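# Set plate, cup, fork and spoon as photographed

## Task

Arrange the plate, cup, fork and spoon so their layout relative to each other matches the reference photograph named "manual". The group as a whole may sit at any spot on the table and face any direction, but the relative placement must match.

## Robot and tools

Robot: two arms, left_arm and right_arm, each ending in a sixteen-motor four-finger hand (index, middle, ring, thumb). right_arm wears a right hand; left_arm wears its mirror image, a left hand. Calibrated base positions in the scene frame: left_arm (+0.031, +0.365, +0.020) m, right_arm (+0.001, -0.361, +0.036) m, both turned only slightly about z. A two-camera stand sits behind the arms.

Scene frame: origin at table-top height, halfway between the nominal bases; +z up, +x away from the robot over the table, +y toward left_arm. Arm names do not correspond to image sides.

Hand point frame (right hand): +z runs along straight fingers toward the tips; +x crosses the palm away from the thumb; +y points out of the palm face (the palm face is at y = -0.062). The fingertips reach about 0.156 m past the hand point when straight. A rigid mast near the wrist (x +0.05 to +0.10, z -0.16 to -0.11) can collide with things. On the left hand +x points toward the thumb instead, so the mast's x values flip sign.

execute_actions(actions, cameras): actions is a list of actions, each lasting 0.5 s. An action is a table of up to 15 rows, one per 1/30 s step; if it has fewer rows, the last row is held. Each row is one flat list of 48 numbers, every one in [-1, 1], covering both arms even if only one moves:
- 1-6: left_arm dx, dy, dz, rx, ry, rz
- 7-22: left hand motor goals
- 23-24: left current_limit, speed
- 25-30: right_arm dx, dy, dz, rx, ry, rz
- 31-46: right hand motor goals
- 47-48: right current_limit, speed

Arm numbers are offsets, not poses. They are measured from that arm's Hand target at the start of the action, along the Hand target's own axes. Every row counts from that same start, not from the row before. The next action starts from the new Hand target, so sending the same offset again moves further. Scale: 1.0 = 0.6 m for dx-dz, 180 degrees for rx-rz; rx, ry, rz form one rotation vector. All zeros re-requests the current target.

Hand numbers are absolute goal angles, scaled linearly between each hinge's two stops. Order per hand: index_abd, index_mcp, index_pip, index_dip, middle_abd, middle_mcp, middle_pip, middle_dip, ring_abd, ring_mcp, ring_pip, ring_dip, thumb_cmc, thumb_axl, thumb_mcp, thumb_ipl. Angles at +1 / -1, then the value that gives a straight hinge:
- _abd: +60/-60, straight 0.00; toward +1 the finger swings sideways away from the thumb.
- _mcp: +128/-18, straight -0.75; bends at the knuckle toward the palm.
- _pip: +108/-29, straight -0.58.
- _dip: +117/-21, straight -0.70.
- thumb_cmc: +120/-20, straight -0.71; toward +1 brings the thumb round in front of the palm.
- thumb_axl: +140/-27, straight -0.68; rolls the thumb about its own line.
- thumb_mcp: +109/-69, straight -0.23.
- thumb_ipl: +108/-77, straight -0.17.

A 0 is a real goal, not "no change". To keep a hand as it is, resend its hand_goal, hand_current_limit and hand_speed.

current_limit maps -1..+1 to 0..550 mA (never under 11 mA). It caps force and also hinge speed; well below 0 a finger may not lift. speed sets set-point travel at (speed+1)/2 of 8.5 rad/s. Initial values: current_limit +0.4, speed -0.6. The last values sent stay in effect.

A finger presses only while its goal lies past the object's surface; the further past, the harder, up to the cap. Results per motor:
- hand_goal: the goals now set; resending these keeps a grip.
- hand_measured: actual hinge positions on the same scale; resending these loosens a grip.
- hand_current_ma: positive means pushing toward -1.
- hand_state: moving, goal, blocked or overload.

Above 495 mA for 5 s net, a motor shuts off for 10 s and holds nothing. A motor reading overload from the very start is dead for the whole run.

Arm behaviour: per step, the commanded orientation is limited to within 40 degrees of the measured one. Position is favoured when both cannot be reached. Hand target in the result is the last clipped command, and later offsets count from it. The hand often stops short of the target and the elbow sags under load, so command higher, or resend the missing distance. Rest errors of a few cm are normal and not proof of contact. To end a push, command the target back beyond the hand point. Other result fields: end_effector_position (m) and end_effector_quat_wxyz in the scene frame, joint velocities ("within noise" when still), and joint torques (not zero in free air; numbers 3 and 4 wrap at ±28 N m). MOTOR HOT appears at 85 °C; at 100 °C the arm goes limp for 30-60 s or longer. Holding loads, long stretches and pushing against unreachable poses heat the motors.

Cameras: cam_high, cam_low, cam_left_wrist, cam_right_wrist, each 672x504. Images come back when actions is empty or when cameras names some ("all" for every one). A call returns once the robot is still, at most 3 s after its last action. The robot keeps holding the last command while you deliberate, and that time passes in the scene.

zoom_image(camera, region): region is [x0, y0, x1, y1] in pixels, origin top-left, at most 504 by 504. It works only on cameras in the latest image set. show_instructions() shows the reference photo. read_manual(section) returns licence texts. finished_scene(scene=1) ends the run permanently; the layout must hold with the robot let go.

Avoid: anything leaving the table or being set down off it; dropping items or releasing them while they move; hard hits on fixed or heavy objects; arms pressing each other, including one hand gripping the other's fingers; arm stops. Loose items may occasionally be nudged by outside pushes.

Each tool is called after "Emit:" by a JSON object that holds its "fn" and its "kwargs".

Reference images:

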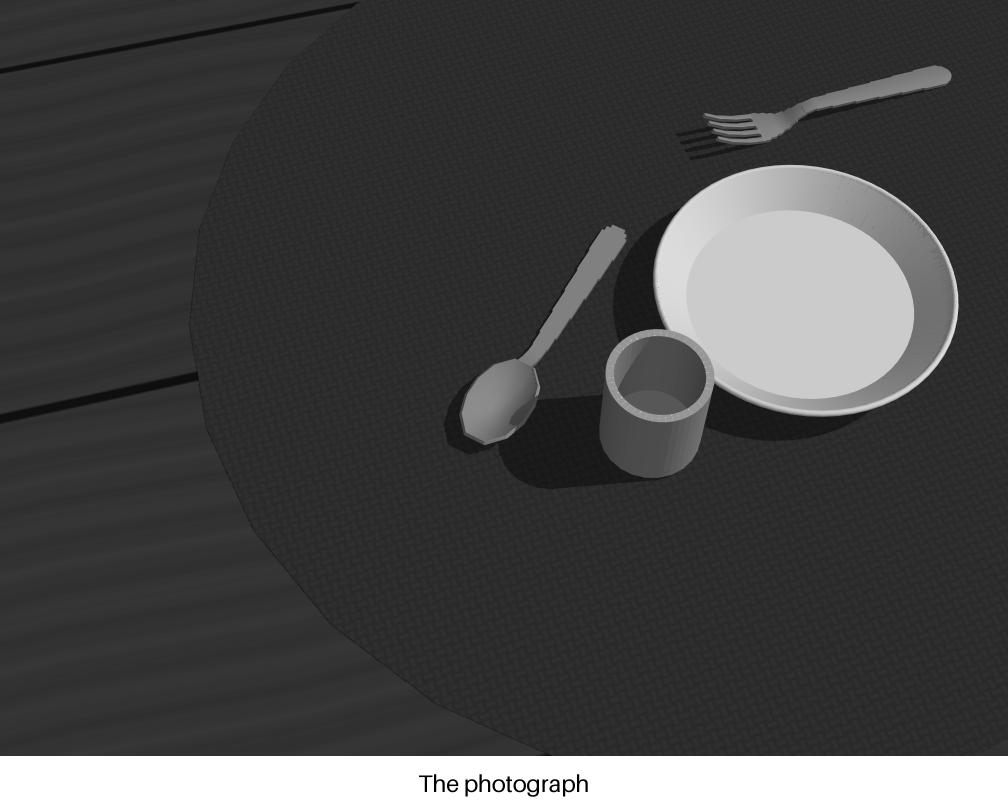

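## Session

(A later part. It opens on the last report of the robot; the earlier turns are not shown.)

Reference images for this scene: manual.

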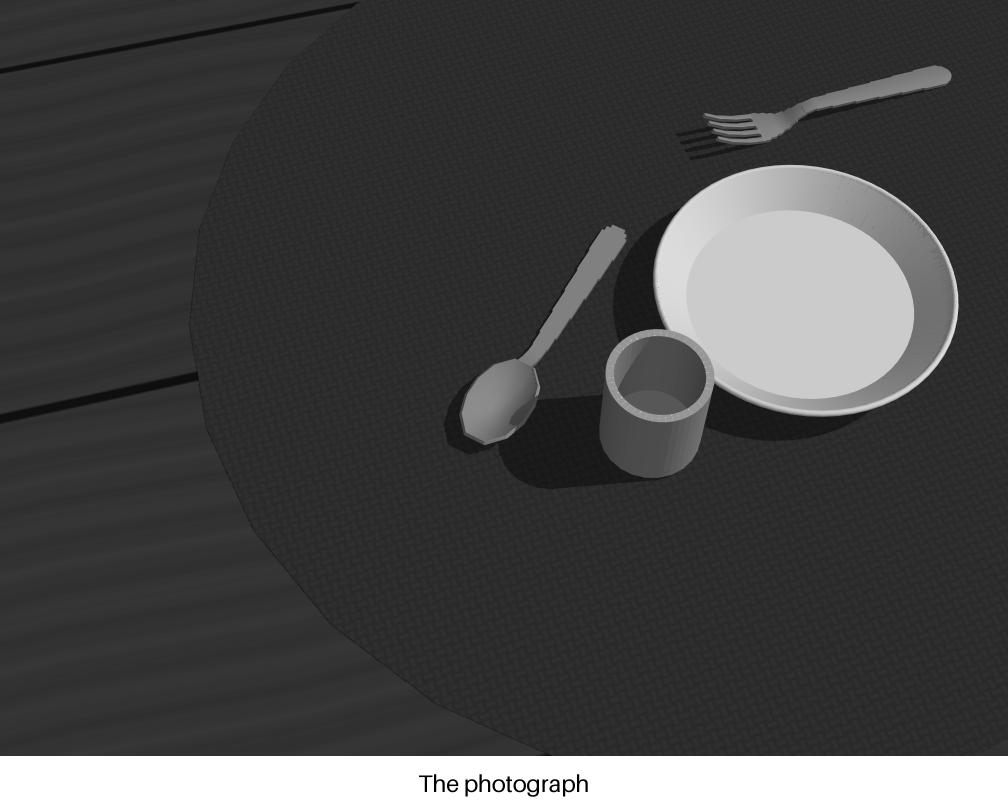

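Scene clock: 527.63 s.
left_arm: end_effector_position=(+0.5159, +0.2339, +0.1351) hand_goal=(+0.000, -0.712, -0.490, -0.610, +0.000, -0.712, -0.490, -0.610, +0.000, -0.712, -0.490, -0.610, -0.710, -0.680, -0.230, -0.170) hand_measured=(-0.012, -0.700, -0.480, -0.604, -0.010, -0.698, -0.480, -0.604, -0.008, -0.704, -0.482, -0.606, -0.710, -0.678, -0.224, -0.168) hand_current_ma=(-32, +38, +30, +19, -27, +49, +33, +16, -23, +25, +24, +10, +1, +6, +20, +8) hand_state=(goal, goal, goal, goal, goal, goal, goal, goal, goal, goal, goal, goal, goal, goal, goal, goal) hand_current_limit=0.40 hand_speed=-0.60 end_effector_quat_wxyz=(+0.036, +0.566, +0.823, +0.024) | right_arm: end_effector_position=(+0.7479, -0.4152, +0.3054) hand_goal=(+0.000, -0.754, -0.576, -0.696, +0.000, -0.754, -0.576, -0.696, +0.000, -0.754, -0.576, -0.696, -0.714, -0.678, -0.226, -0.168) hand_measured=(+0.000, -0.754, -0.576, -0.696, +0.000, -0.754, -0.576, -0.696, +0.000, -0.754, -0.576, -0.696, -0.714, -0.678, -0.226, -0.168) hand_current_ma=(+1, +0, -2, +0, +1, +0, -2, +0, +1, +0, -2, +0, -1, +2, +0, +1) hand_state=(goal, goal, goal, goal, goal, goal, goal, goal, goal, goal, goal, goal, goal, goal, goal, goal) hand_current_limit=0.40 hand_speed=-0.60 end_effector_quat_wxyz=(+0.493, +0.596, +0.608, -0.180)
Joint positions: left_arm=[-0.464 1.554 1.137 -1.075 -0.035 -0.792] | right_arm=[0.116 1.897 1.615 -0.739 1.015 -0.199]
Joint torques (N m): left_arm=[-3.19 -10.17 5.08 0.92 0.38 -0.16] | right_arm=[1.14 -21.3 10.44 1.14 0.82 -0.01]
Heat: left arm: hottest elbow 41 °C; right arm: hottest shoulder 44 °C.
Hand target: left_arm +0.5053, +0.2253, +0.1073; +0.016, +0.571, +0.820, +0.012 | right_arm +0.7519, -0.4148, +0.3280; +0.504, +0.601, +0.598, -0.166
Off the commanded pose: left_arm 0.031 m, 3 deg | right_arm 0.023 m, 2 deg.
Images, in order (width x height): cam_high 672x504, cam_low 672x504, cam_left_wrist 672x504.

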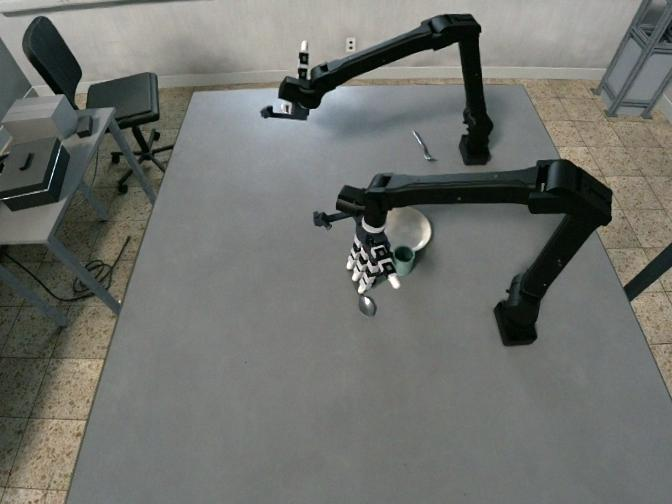

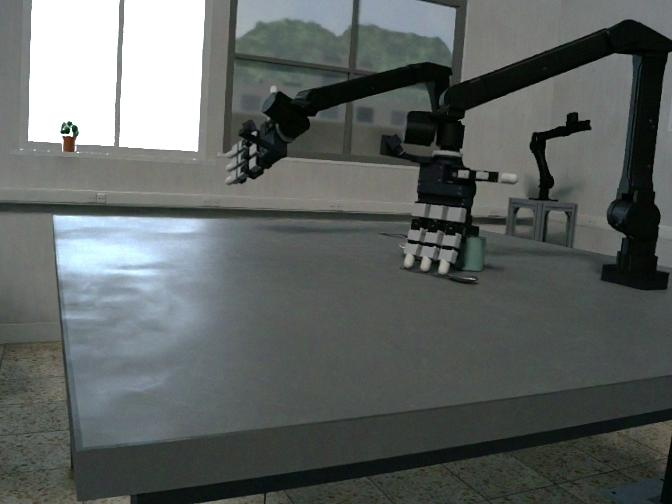

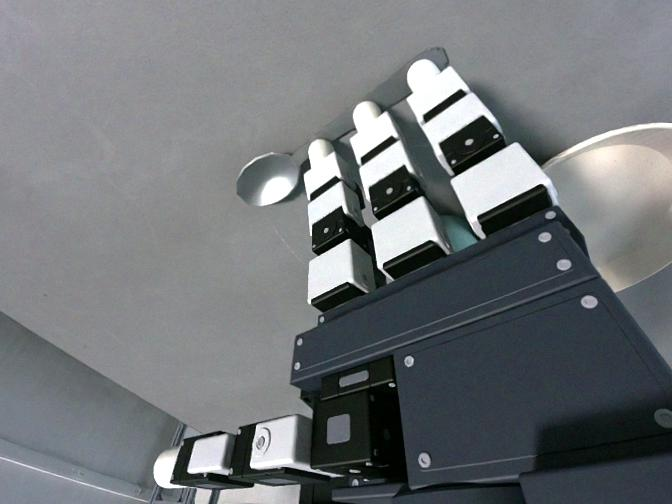

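Emit:
{"fn": "execute_actions", "kwargs": {"actions": [[[-0.015,-0.05,0.005,0,0,0,0,-0.712,-0.489,-0.609,0,-0.712,-0.489,-0.609,0,-0.712,-0.489,-0.609,-0.71,-0.68,-0.23,-0.17,0.4,-0.6,0,0,0,0,0,0,0,-0.754,-0.576,-0.696,0,-0.754,-0.576,-0.696,0,-0.754,-0.576,-0.696,-0.714,-0.678,-0.226,-0.168,0.4,-0.6]]], "cameras": ["cam_high","cam_left_wrist"]}}

Emit:
{"fn": "zoom_image", "kwargs": {"camera": "cam_high", "region": [320, 180, 460, 340]}}

Scene clock: 531.67 s.
left_arm: end_effector_position=(+0.4985, +0.2175, +0.1337) hand_goal=(+0.000, -0.712, -0.490, -0.610, +0.000, -0.712, -0.490, -0.610, +0.000, -0.712, -0.490, -0.610, -0.710, -0.680, -0.230, -0.170) hand_measured=(-0.012, -0.682, -0.466, -0.594, -0.010, -0.682, -0.466, -0.596, -0.010, -0.688, -0.472, -0.600, -0.710, -0.678, -0.224, -0.168) hand_current_ma=(-33, +115, +81, +51, -27, +116, +80, +42, -27, +92, +62, +28, +1, +6, +20, +8) hand_state=(goal, blocked, blocked, goal, goal, blocked, blocked, goal, goal, blocked, goal, goal, goal, goal, goal, goal) hand_current_limit=0.40 hand_speed=-0.60 end_effector_quat_wxyz=(+0.044, +0.563, +0.825, +0.030) | right_arm: end_effector_position=(+0.7479, -0.4152, +0.3054) hand_goal=(+0.000, -0.754, -0.576, -0.696, +0.000, -0.754, -0.576, -0.696, +0.000, -0.754, -0.576, -0.696, -0.714, -0.678, -0.226, -0.168) hand_measured=(+0.000, -0.754, -0.576, -0.696, +0.000, -0.754, -0.576, -0.696, +0.000, -0.754, -0.576, -0.696, -0.714, -0.678, -0.226, -0.168) hand_current_ma=(+1, +0, -2, +0, +1, +0, -2, +0, +1, +0, -2, +0, -1, +2, +0, +1) hand_state=(goal, goal, goal, goal, goal, goal, goal, goal, goal, goal, goal, goal, goal, goal, goal, goal) hand_current_limit=0.40 hand_speed=-0.60 end_effector_quat_wxyz=(+0.493, +0.596, +0.608, -0.180)
Joint positions: left_arm=[-0.52 1.529 1.098 -1.046 -0.05 -0.855] | right_arm=[0.116 1.897 1.615 -0.739 1.015 -0.199]
Joint torques (N m): left_arm=[-3.84 -11.69 4.89 1.01 0.91 -0.17] | right_arm=[1.26 -21.54 10.5 1.07 0.84 0.02]
Heat: left arm: hottest elbow 41 °C; right arm: hottest shoulder 44 °C.
Hand target: left_arm +0.4806, +0.2064, +0.1033; +0.016, +0.571, +0.820, +0.012 | right_arm +0.7519, -0.4148, +0.3280; +0.504, +0.601, +0.598, -0.166
Off the commanded pose: left_arm 0.037 m, 4 deg | right_arm 0.023 m, 2 deg.
Images, in order (width x height): cam_high 672x504, cam_left_wrist 672x504.

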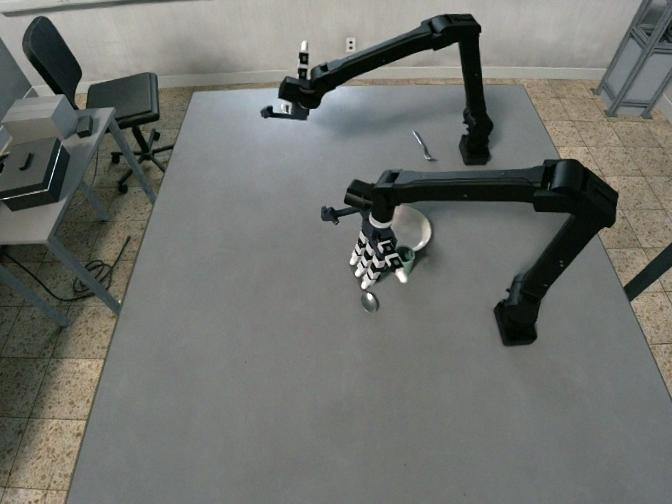

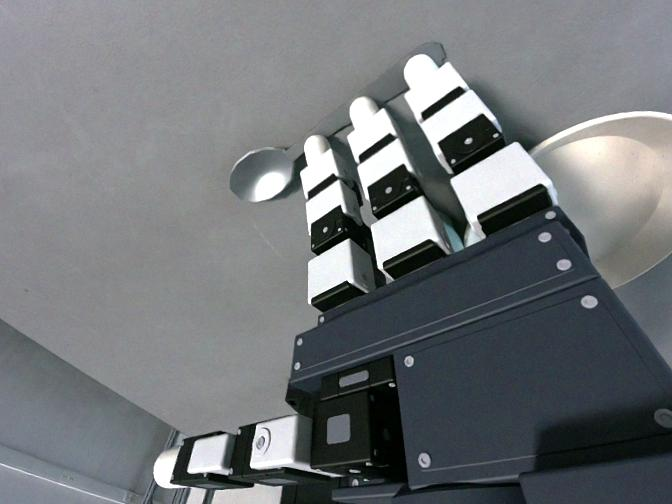

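Scaled by 3.150 from the camera's 672x504 image, which has a finer 960x720 frame.

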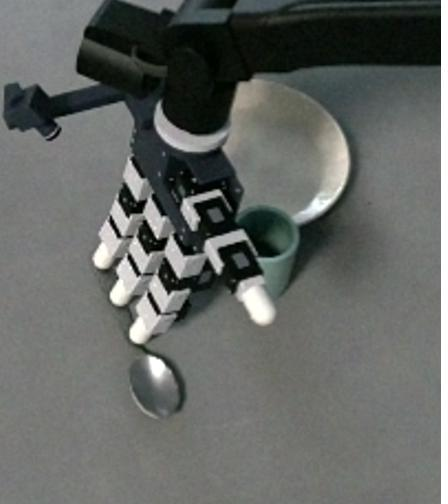

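Emit:
{"fn": "zoom_image", "kwargs": {"camera": "cam_high", "region": [340, 250, 400, 320]}}

Scaled by 7.200 from the camera's 672x504 image, which has a finer 960x720 frame.

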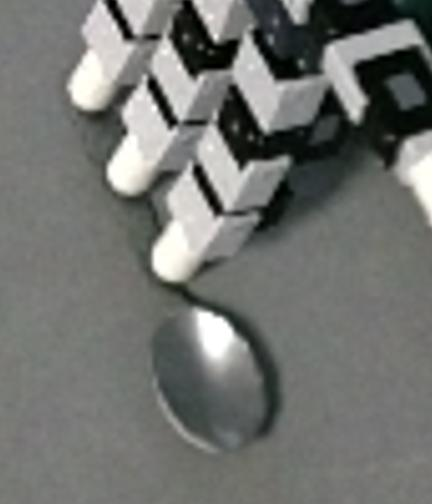

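Emit:
{"fn": "execute_actions", "kwargs": {"actions": [[[-0.01,-0.03,0.0,0.028,0,0,0,-0.712,-0.489,-0.609,0,-0.712,-0.489,-0.609,0,-0.712,-0.489,-0.609,-0.71,-0.68,-0.23,-0.17,0.4,-0.6,0,0,0,0,0,0,0,-0.754,-0.576,-0.696,0,-0.754,-0.576,-0.696,0,-0.754,-0.576,-0.696,-0.714,-0.678,-0.226,-0.168,0.4,-0.6]]], "cameras": ["cam_high","cam_left_wrist","cam_low"]}}

Emit:
{"fn": "zoom_image", "kwargs": {"camera": "cam_high", "region": [340, 250, 400, 320]}}

Emit:
{"fn": "zoom_image", "kwargs": {"camera": "cam_low", "region": [380, 220, 500, 300]}}

Scene clock: 549.20 s.
left_arm: end_effector_position=(+0.4823, +0.2071, +0.1288) hand_goal=(+0.000, -0.712, -0.490, -0.610, +0.000, -0.712, -0.490, -0.610, +0.000, -0.712, -0.490, -0.610, -0.710, -0.680, -0.230, -0.170) hand_measured=(-0.010, -0.666, -0.454, -0.586, -0.010, -0.672, -0.460, -0.592, -0.010, -0.686, -0.470, -0.600, -0.710, -0.678, -0.224, -0.168) hand_current_ma=(-24, +182, +131, +85, -24, +154, +109, +59, -28, +100, +65, +29, +1, +6, +20, +8) hand_state=(goal, blocked, blocked, blocked, goal, blocked, blocked, goal, goal, blocked, goal, goal, goal, goal, goal, goal) hand_current_limit=0.40 hand_speed=-0.60 end_effector_quat_wxyz=(+0.027, +0.566, +0.824, -0.004) | right_arm: end_effector_position=(+0.7479, -0.4152, +0.3054) hand_goal=(+0.000, -0.754, -0.576, -0.696, +0.000, -0.754, -0.576, -0.696, +0.000, -0.754, -0.576, -0.696, -0.714, -0.678, -0.226, -0.168) hand_measured=(+0.000, -0.754, -0.576, -0.696, +0.000, -0.754, -0.576, -0.696, +0.000, -0.754, -0.576, -0.696, -0.714, -0.678, -0.226, -0.168) hand_current_ma=(+1, +0, -2, +0, +1, +0, -2, +0, +1, +0, -2, +0, -1, +2, +0, +1) hand_state=(goal, goal, goal, goal, goal, goal, goal, goal, goal, goal, goal, goal, goal, goal, goal, goal) hand_current_limit=0.40 hand_speed=-0.60 end_effector_quat_wxyz=(+0.493, +0.596, +0.608, -0.180)
Joint positions: left_arm=[-0.533 1.526 1.104 -1.096 0.014 -0.866] | right_arm=[0.116 1.897 1.615 -0.739 1.015 -0.199]
Joint torques (N m): left_arm=[-3.96 -9.64 6.9 -0.47 0.96 -0.14] | right_arm=[1.03 -21.54 10.44 1.18 0.82 -0.01]
Heat: left arm: hottest elbow 40 °C; right arm: hottest shoulder 44 °C.
Hand target: left_arm +0.4657, +0.1946, +0.1027; -0.009, +0.572, +0.820, -0.024 | right_arm +0.7519, -0.4148, +0.3280; +0.504, +0.601, +0.598, -0.166
Off the commanded pose: left_arm 0.033 m, 5 deg | right_arm 0.023 m, 2 deg.
Images, in order (width x height): cam_high 672x504, cam_low 672x504, cam_left_wrist 672x504.

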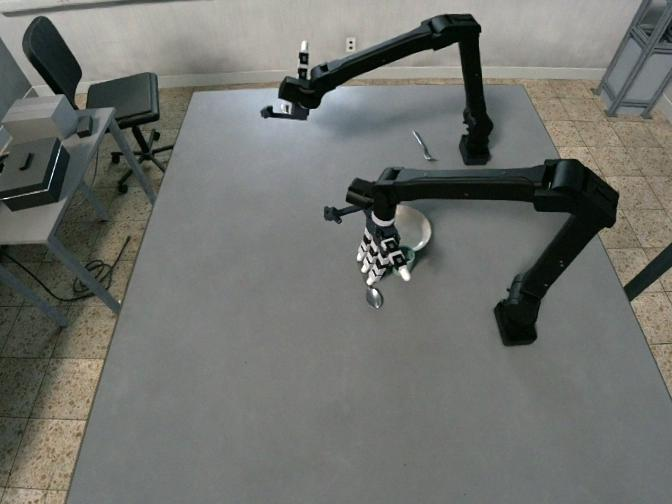

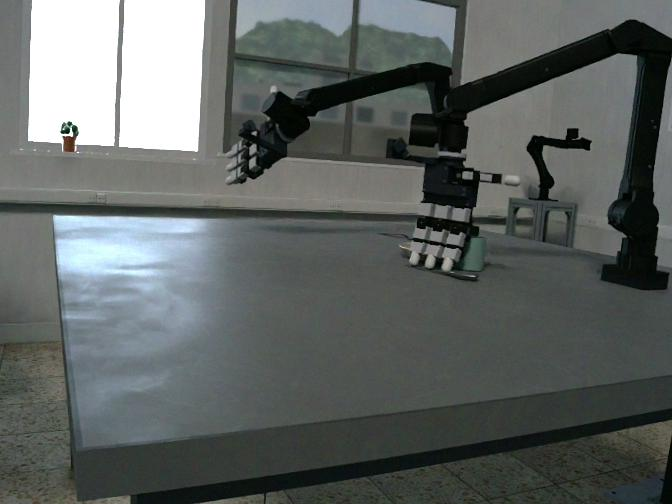

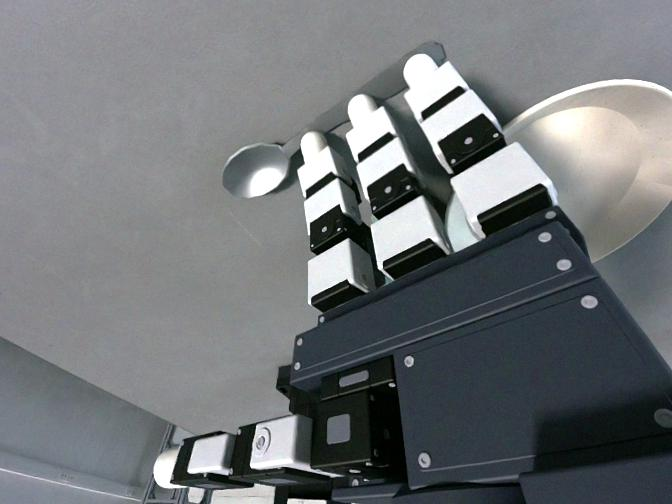

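Scaled by 7.200 from the camera's 672x504 image, which has a finer 960x720 frame.

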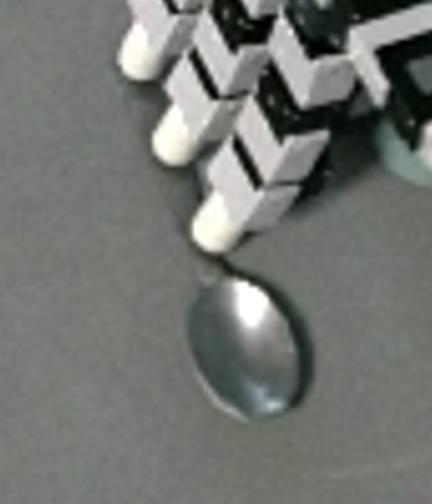

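Scaled by 4.200 from the camera's 672x504 image, which has a finer 960x720 frame.

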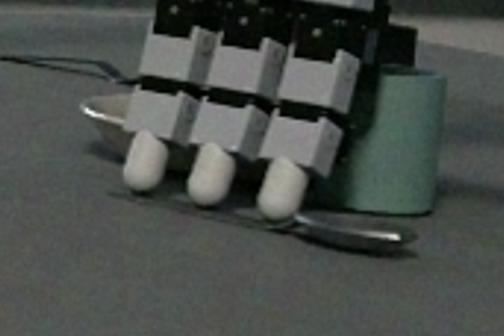

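Emit:
{"fn": "execute_actions", "kwargs": {"actions": [[[0,-0.008,0.014,0.042,0,0,0,-0.712,-0.489,-0.609,0,-0.712,-0.489,-0.609,0,-0.712,-0.489,-0.609,-0.71,-0.68,-0.23,-0.17,0.4,-0.6,0,0,0,0,0,0,0,-0.754,-0.576,-0.696,0,-0.754,-0.576,-0.696,0,-0.754,-0.576,-0.696,-0.714,-0.678,-0.226,-0.168,0.4,-0.6]]], "cameras": ["cam_high","cam_left_wrist"]}}

Emit:
{"fn": "zoom_image", "kwargs": {"camera": "cam_high", "region": [340, 250, 400, 320]}}

Scene clock: 559.67 s.
left_arm: end_effector_position=(+0.4673, +0.1928, +0.1219) hand_goal=(+0.000, -0.712, -0.490, -0.610, +0.000, -0.712, -0.490, -0.610, +0.000, -0.712, -0.490, -0.610, -0.710, -0.680, -0.230, -0.170) hand_measured=(-0.004, -0.656, -0.448, -0.580, -0.008, -0.672, -0.460, -0.592, -0.004, -0.706, -0.486, -0.606, -0.710, -0.678, -0.224, -0.168) hand_current_ma=(-10, +234, +160, +105, -21, +158, +110, +59, -9, +19, +12, +9, +1, +6, +20, +8) hand_state=(goal, blocked, blocked, blocked, goal, blocked, blocked, goal, goal, goal, goal, goal, goal, goal, goal, goal) hand_current_limit=0.40 hand_speed=-0.60 end_effector_quat_wxyz=(-0.012, +0.570, +0.819, -0.062) | right_arm: end_effector_position=(+0.7479, -0.4152, +0.3054) hand_goal=(+0.000, -0.754, -0.576, -0.696, +0.000, -0.754, -0.576, -0.696, +0.000, -0.754, -0.576, -0.696, -0.714, -0.678, -0.226, -0.168) hand_measured=(+0.000, -0.754, -0.576, -0.696, +0.000, -0.754, -0.576, -0.696, +0.000, -0.754, -0.576, -0.696, -0.714, -0.678, -0.226, -0.168) hand_current_ma=(+1, +0, -2, +0, +1, +0, -2, +0, +1, +0, -2, +0, -1, +2, +0, +1) hand_state=(goal, goal, goal, goal, goal, goal, goal, goal, goal, goal, goal, goal, goal, goal, goal, goal) hand_current_limit=0.40 hand_speed=-0.60 end_effector_quat_wxyz=(+0.493, +0.596, +0.608, -0.180)
Joint positions: left_arm=[-0.533 1.558 1.152 -1.201 0.121 -0.85] | right_arm=[0.116 1.897 1.615 -0.739 1.015 -0.199]
Joint torques (N m): left_arm=[-1.61 -8.76 7.19 -0.06 0.88 -0.02] | right_arm=[1.08 -21.36 10.55 1.06 0.83 -0.01]
Heat: left arm: hottest elbow 41 °C; right arm: hottest shoulder 44 °C.
Hand target: left_arm +0.4608, +0.1926, +0.0944; -0.047, +0.570, +0.817, -0.078 | right_arm +0.7519, -0.4148, +0.3280; +0.504, +0.601, +0.598, -0.166
Off the commanded pose: left_arm 0.028 m, 4 deg | right_arm 0.023 m, 2 deg.
Images, in order (width x height): cam_high 672x504, cam_left_wrist 672x504.

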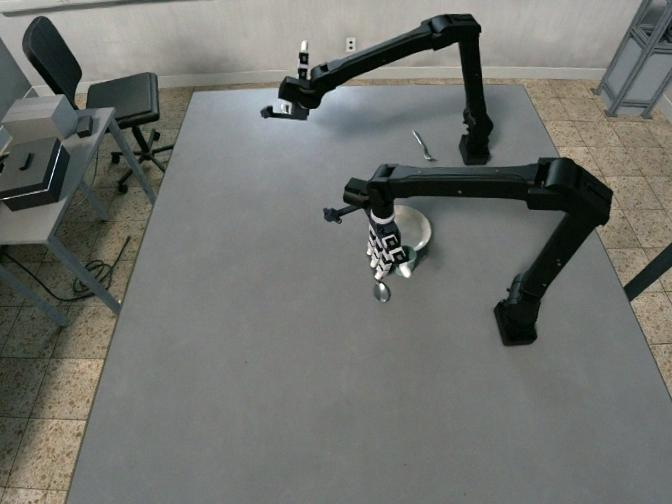

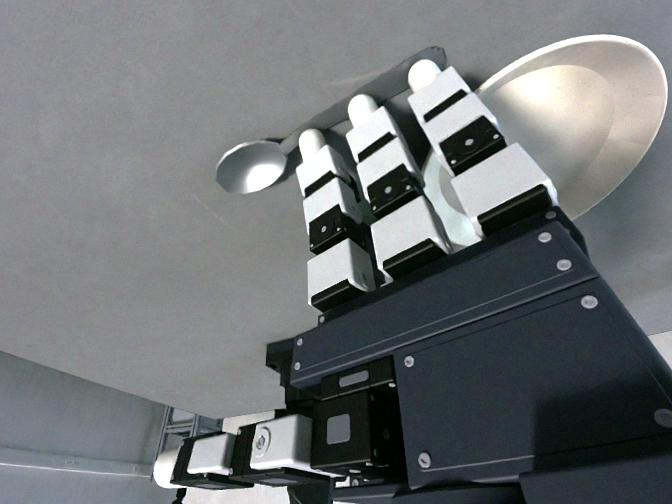

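Scaled by 7.200 from the camera's 672x504 image, which has a finer 960x720 frame.

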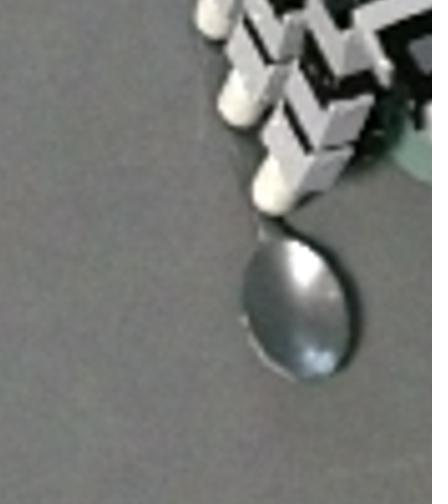

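Emit:
{"fn": "execute_actions", "kwargs": {"actions": [[[0,0.01,-0.1,0,0,0,0,-0.712,-0.489,-0.609,0,-0.712,-0.489,-0.609,0,-0.712,-0.489,-0.609,-0.71,-0.68,-0.23,-0.17,0.4,-0.6,0,0,0,0,0,0,0,-0.754,-0.576,-0.696,0,-0.754,-0.576,-0.696,0,-0.754,-0.576,-0.696,-0.714,-0.678,-0.226,-0.168,0.4,-0.6]],[[0,0.25,-0.05,0,0,0,0,-0.712,-0.489,-0.609,0,-0.712,-0.489,-0.609,0,-0.712,-0.489,-0.609,-0.71,-0.68,-0.23,-0.17,0.4,-0.6,0,0,0,0,0,0,0,-0.754,-0.576,-0.696,0,-0.754,-0.576,-0.696,0,-0.754,-0.576,-0.696,-0.714,-0.678,-0.226,-0.168,0.4,-0.6]]], "cameras": ["cam_high"]}}

Emit:
{"fn": "zoom_image", "kwargs": {"camera": "cam_high", "region": [340, 200, 440, 320]}}

Scene clock: 567.20 s.
left_arm: end_effector_position=(+0.6064, +0.2630, +0.1421) hand_goal=(+0.000, -0.712, -0.490, -0.610, +0.000, -0.712, -0.490, -0.610, +0.000, -0.712, -0.490, -0.610, -0.710, -0.680, -0.230, -0.170) hand_measured=(-0.002, -0.710, -0.488, -0.608, -0.002, -0.710, -0.488, -0.608, -0.002, -0.710, -0.488, -0.608, -0.708, -0.678, -0.224, -0.168) hand_current_ma=(-3, +6, +4, +7, -4, +7, +5, +7, -4, +7, +4, +6, +3, +6, +20, +8) hand_state=(goal, goal, goal, goal, goal, goal, goal, goal, goal, goal, goal, goal, goal, goal, goal, goal) hand_current_limit=0.40 hand_speed=-0.60 end_effector_quat_wxyz=(-0.058, +0.559, +0.823, -0.081) | right_arm: end_effector_position=(+0.7479, -0.4152, +0.3054) hand_goal=(+0.000, -0.754, -0.576, -0.696, +0.000, -0.754, -0.576, -0.696, +0.000, -0.754, -0.576, -0.696, -0.714, -0.678, -0.226, -0.168) hand_measured=(+0.000, -0.754, -0.576, -0.696, +0.000, -0.754, -0.576, -0.696, +0.000, -0.754, -0.576, -0.696, -0.714, -0.678, -0.226, -0.168) hand_current_ma=(+1, +0, -2, +0, +1, +0, -2, +0, +1, +0, -2, +0, -1, +2, +0, +1) hand_state=(goal, goal, goal, goal, goal, goal, goal, goal, goal, goal, goal, goal, goal, goal, goal, goal) hand_current_limit=0.40 hand_speed=-0.60 end_effector_quat_wxyz=(+0.493, +0.596, +0.608, -0.180)
Joint positions: left_arm=[-0.292 1.869 1.629 -1.495 0.114 -0.625] | right_arm=[0.116 1.897 1.615 -0.739 1.015 -0.199]
Joint velocities: left_arm=[within noise] | right_arm=[-0.005 0.015 -0.007 -0.012 -0.168 -0.007]
Joint torques (N m): left_arm=[-3.72 -18.02 10.62 -0.17 -0.02 -0.01] | right_arm=[1.08 -21.3 10.48 1.09 0.86 -0.01]
Heat: left arm: hottest elbow 40 °C; right arm: hottest shoulder 44 °C.
Hand target: left_arm +0.6198, +0.2521, +0.1549; -0.047, +0.570, +0.817, -0.078 | right_arm +0.7519, -0.4148, +0.3280; +0.504, +0.601, +0.598, -0.166
Off the commanded pose: left_arm 0.021 m, 2 deg | right_arm 0.023 m, 2 deg.
Images, in order (width x height): cam_high 672x504.

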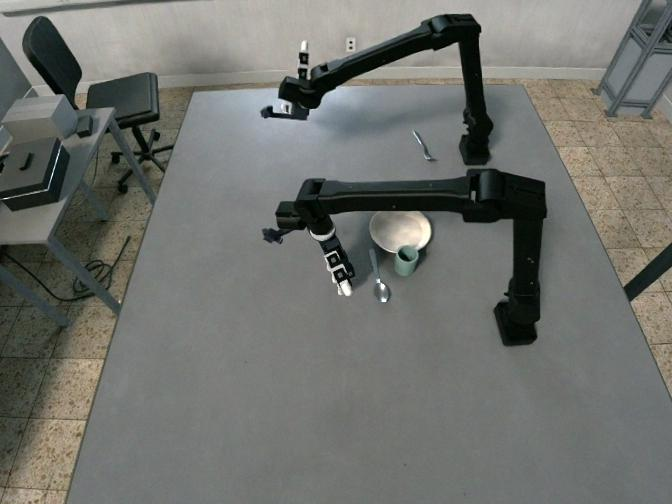

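Scaled by 4.200 from the camera's 672x504 image, which has a finer 960x720 frame.

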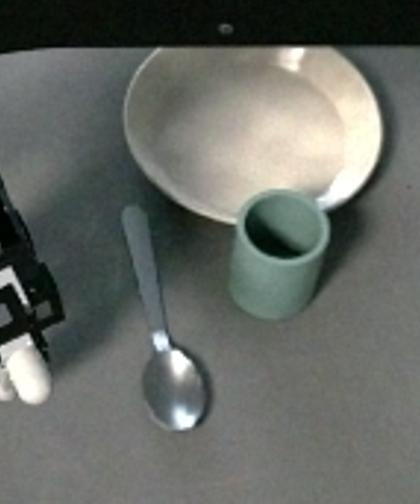

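Emit:
{"fn": "zoom_image", "kwargs": {"camera": "cam_high", "region": [360, 200, 440, 280]}}

Emit:
{"fn": "zoom_image", "kwargs": {"camera": "cam_high", "region": [355, 240, 425, 310]}}

Emit:
{"fn": "zoom_image", "kwargs": {"camera": "cam_high", "region": [400, 120, 450, 170]}}

Scaled by 6.300 from the camera's 672x504 image, which has a finer 960x720 frame.

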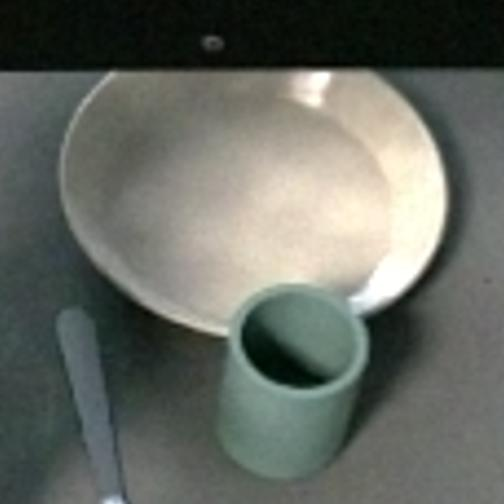

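Scaled by 7.200 from the camera's 672x504 image, which has a finer 960x720 frame.

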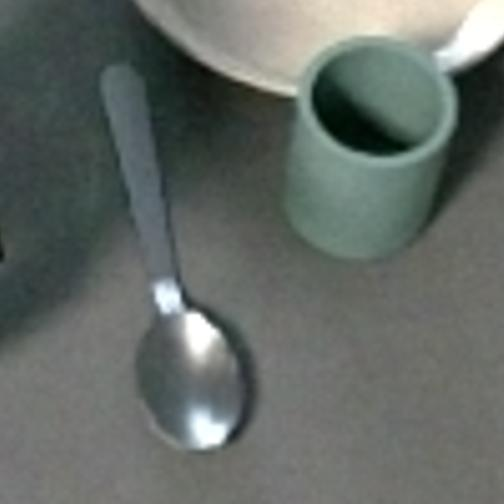

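Scaled by 10.080 from the camera's 672x504 image, which has a finer 960x720 frame.

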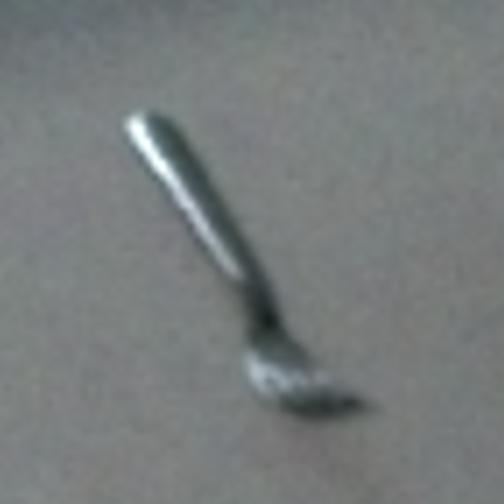

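Emit:
{"fn": "zoom_image", "kwargs": {"camera": "cam_high", "region": [440, 90, 520, 180]}}

Emit:
{"fn": "zoom_image", "kwargs": {"camera": "cam_high", "region": [470, 260, 560, 360]}}

Scaled by 5.600 from the camera's 672x504 image, which has a finer 960x720 frame.

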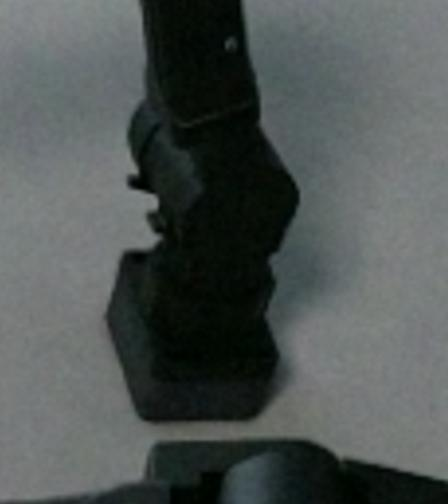

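Scaled by 5.040 from the camera's 672x504 image, which has a finer 960x720 frame.

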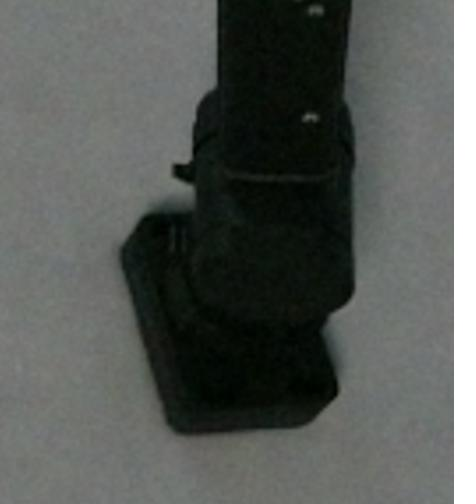

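Emit:
{"fn": "execute_actions", "kwargs": {"actions": [[[-0.031,-0.12,0.007,0,0.007,0.041,0,-0.712,-0.489,-0.609,0,-0.712,-0.489,-0.609,0,-0.712,-0.489,-0.609,-0.71,-0.68,-0.23,-0.17,0.4,-0.6,0,0,0,0,0,0,0,-0.754,-0.576,-0.696,0,-0.754,-0.576,-0.696,0,-0.754,-0.576,-0.696,-0.714,-0.678,-0.226,-0.168,0.4,-0.6],[-0.062,-0.24,0.014,0.001,0.015,0.082,0,-0.712,-0.489,-0.609,0,-0.712,-0.489,-0.609,0,-0.712,-0.489,-0.609,-0.71,-0.68,-0.23,-0.17,0.4,-0.6,0,0,0,0,0,0,0,-0.754,-0.576,-0.696,0,-0.754,-0.576,-0.696,0,-0.754,-0.576,-0.696,-0.714,-0.678,-0.226,-0.168,0.4,-0.6]]], "cameras": ["cam_high","cam_left_wrist"]}}

Emit:
{"fn": "zoom_image", "kwargs": {"camera": "cam_high", "region": [350, 220, 430, 310]}}

Scene clock: 626.77 s.
left_arm: end_effector_position=(+0.4953, +0.1633, +0.1757) hand_goal=(+0.000, -0.712, -0.490, -0.610, +0.000, -0.712, -0.490, -0.610, +0.000, -0.712, -0.490, -0.610, -0.710, -0.680, -0.230, -0.170) hand_measured=(-0.002, -0.708, -0.488, -0.608, -0.002, -0.708, -0.488, -0.608, -0.002, -0.710, -0.488, -0.608, -0.706, -0.678, -0.224, -0.168) hand_current_ma=(-3, +10, +4, +7, -4, +9, +5, +7, -4, +8, +4, +6, +10, +6, +20, +8) hand_state=(goal, goal, goal, goal, goal, goal, goal, goal, goal, goal, goal, goal, goal, goal, goal, goal) hand_current_limit=0.40 hand_speed=-0.60 end_effector_quat_wxyz=(-0.057, +0.676, +0.732, -0.072) | right_arm: end_effector_position=(+0.7479, -0.4152, +0.3054) hand_goal=(+0.000, -0.754, -0.576, -0.696, +0.000, -0.754, -0.576, -0.696, +0.000, -0.754, -0.576, -0.696, -0.714, -0.678, -0.226, -0.168) hand_measured=(+0.000, -0.754, -0.576, -0.696, +0.000, -0.754, -0.576, -0.696, +0.000, -0.754, -0.576, -0.696, -0.714, -0.678, -0.226, -0.168) hand_current_ma=(+1, +0, -2, +0, +1, +0, -2, +0, +1, +0, -2, +0, -1, +2, +0, +1) hand_state=(goal, goal, goal, goal, goal, goal, goal, goal, goal, goal, goal, goal, goal, goal, goal, goal) hand_current_limit=0.40 hand_speed=-0.60 end_effector_quat_wxyz=(+0.493, +0.596, +0.608, -0.180)
Joint positions: left_arm=[-0.534 1.628 1.391 -1.481 0.11 -0.57] | right_arm=[0.116 1.897 1.615 -0.739 1.015 -0.199]
Joint torques (N m): left_arm=[-1.08 -15.03 7.06 0.47 -0.12 -0.05] | right_arm=[1.14 -21.25 10.41 1.1 0.85 0.01]
Heat: left arm: hottest elbow 43 °C; right arm: hottest shoulder 44 °C.
Hand target: left_arm +0.4983, +0.1679, +0.1730; -0.056, +0.671, +0.735, -0.071 | right_arm +0.7519, -0.4148, +0.3280; +0.504, +0.601, +0.598, -0.166
Off the commanded pose: left_arm 0.006 m, 1 deg | right_arm 0.023 m, 2 deg.
Images, in order (width x height): cam_high 672x504, cam_left_wrist 672x504.

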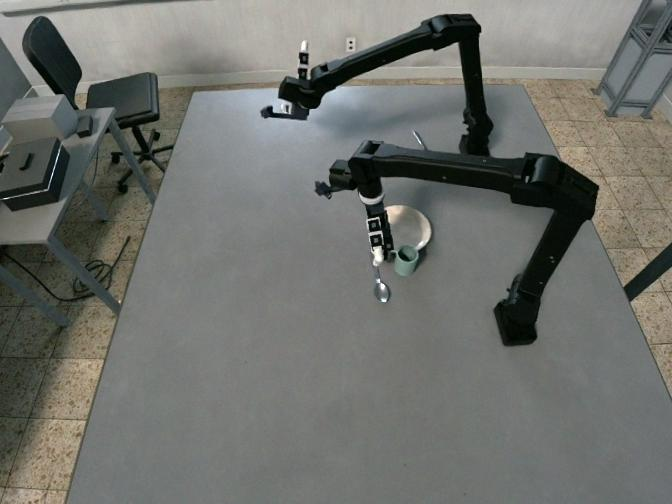

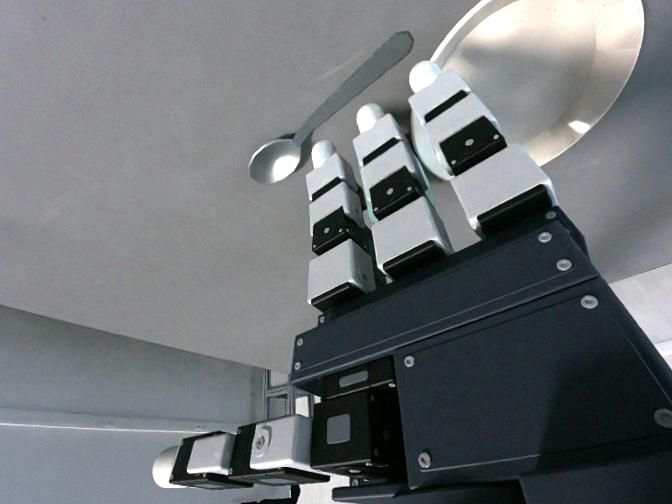

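Scaled by 5.600 from the camera's 672x504 image, which has a finer 960x720 frame.

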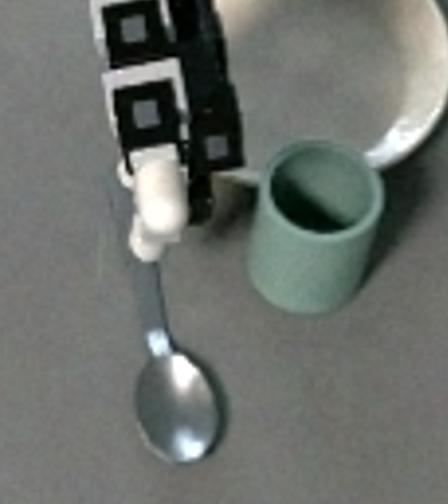

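Emit:
{"fn": "execute_actions", "kwargs": {"actions": [[[0.027,-0.002,0.067,0,0,0,0,-0.712,-0.489,-0.609,0,-0.712,-0.489,-0.609,0,-0.712,-0.489,-0.609,-0.71,-0.68,-0.23,-0.17,0.4,-0.6,0,0,0,0,0,0,0,-0.754,-0.576,-0.696,0,-0.754,-0.576,-0.696,0,-0.754,-0.576,-0.696,-0.714,-0.678,-0.226,-0.168,0.4,-0.6]]], "cameras": ["cam_high","cam_left_wrist","cam_low"]}}

Emit:
{"fn": "zoom_image", "kwargs": {"camera": "cam_high", "region": [350, 220, 430, 310]}}

Emit:
{"fn": "zoom_image", "kwargs": {"camera": "cam_low", "region": [380, 220, 500, 300]}}

Scene clock: 632.70 s.
left_arm: end_effector_position=(+0.4832, +0.1778, +0.1332) hand_goal=(+0.000, -0.712, -0.490, -0.610, +0.000, -0.712, -0.490, -0.610, +0.000, -0.712, -0.490, -0.610, -0.710, -0.680, -0.230, -0.170) hand_measured=(-0.002, -0.708, -0.488, -0.608, -0.002, -0.708, -0.488, -0.608, -0.002, -0.710, -0.488, -0.608, -0.706, -0.678, -0.224, -0.168) hand_current_ma=(-3, +10, +4, +7, -4, +9, +5, +7, -4, +8, +4, +6, +10, +6, +20, +8) hand_state=(goal, goal, goal, goal, goal, goal, goal, goal, goal, goal, goal, goal, goal, goal, goal, goal) hand_current_limit=0.40 hand_speed=-0.60 end_effector_quat_wxyz=(-0.061, +0.672, +0.734, -0.072) | right_arm: end_effector_position=(+0.7479, -0.4152, +0.3054) hand_goal=(+0.000, -0.754, -0.576, -0.696, +0.000, -0.754, -0.576, -0.696, +0.000, -0.754, -0.576, -0.696, -0.714, -0.678, -0.226, -0.168) hand_measured=(+0.000, -0.754, -0.576, -0.696, +0.000, -0.754, -0.576, -0.696, +0.000, -0.754, -0.576, -0.696, -0.714, -0.678, -0.226, -0.168) hand_current_ma=(+1, +0, -2, +0, +1, +0, -2, +0, +1, +0, -2, +0, -1, +2, +0, +1) hand_state=(goal, goal, goal, goal, goal, goal, goal, goal, goal, goal, goal, goal, goal, goal, goal, goal) hand_current_limit=0.40 hand_speed=-0.60 end_effector_quat_wxyz=(+0.493, +0.596, +0.608, -0.180)
Joint positions: left_arm=[-0.52 1.623 1.269 -1.373 0.108 -0.565] | right_arm=[0.116 1.897 1.615 -0.739 1.015 -0.199]
Joint torques (N m): left_arm=[-0.85 -14.56 6.78 0.49 -0.19 0.03] | right_arm=[1.03 -21.36 10.44 1.1 0.84 -0.02]
Heat: left arm: hottest elbow 43 °C; right arm: hottest shoulder 44 °C.
Hand target: left_arm +0.4885, +0.1826, +0.1335; -0.056, +0.672, +0.735, -0.071 | right_arm +0.7519, -0.4148, +0.3280; +0.504, +0.601, +0.598, -0.166
Off the commanded pose: left_arm 0.007 m, 1 deg | right_arm 0.023 m, 2 deg.
Images, in order (width x height): cam_high 672x504, cam_low 672x504, cam_left_wrist 672x504.

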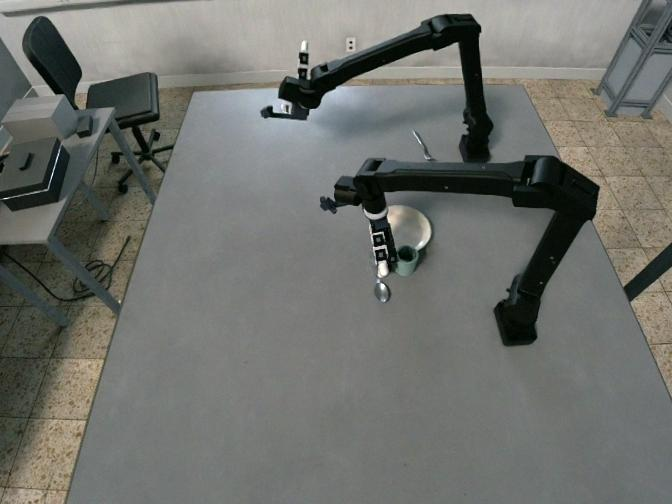

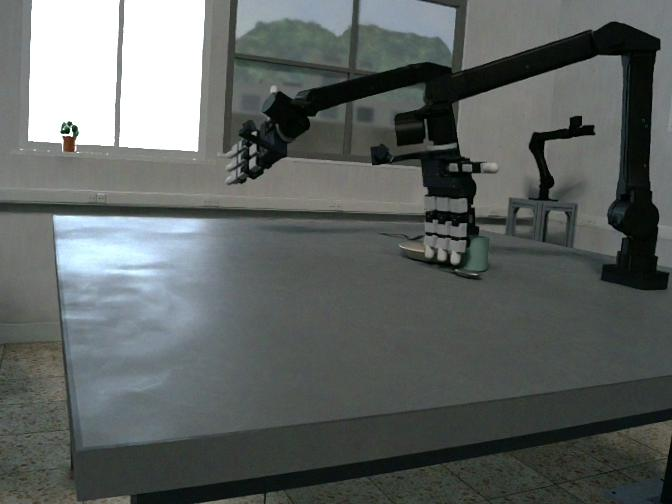

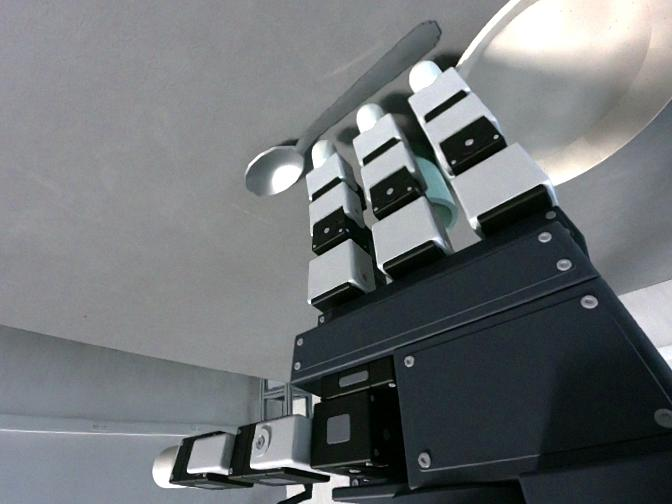

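Scaled by 5.600 from the camera's 672x504 image, which has a finer 960x720 frame.

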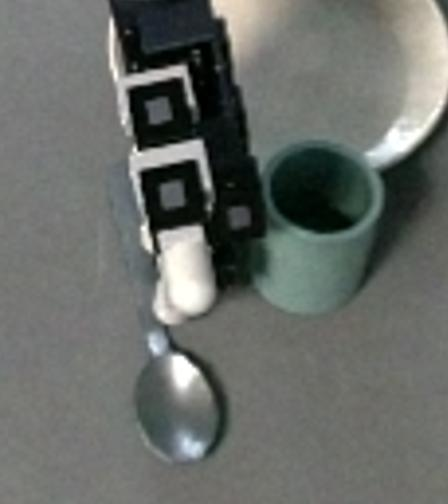

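Scaled by 4.200 from the camera's 672x504 image, which has a finer 960x720 frame.

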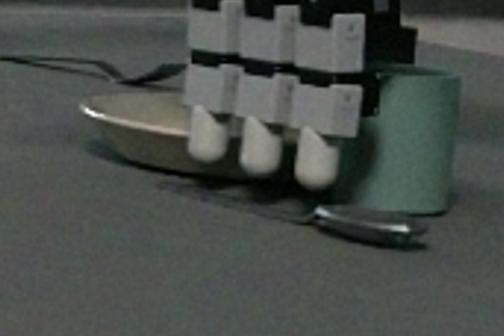

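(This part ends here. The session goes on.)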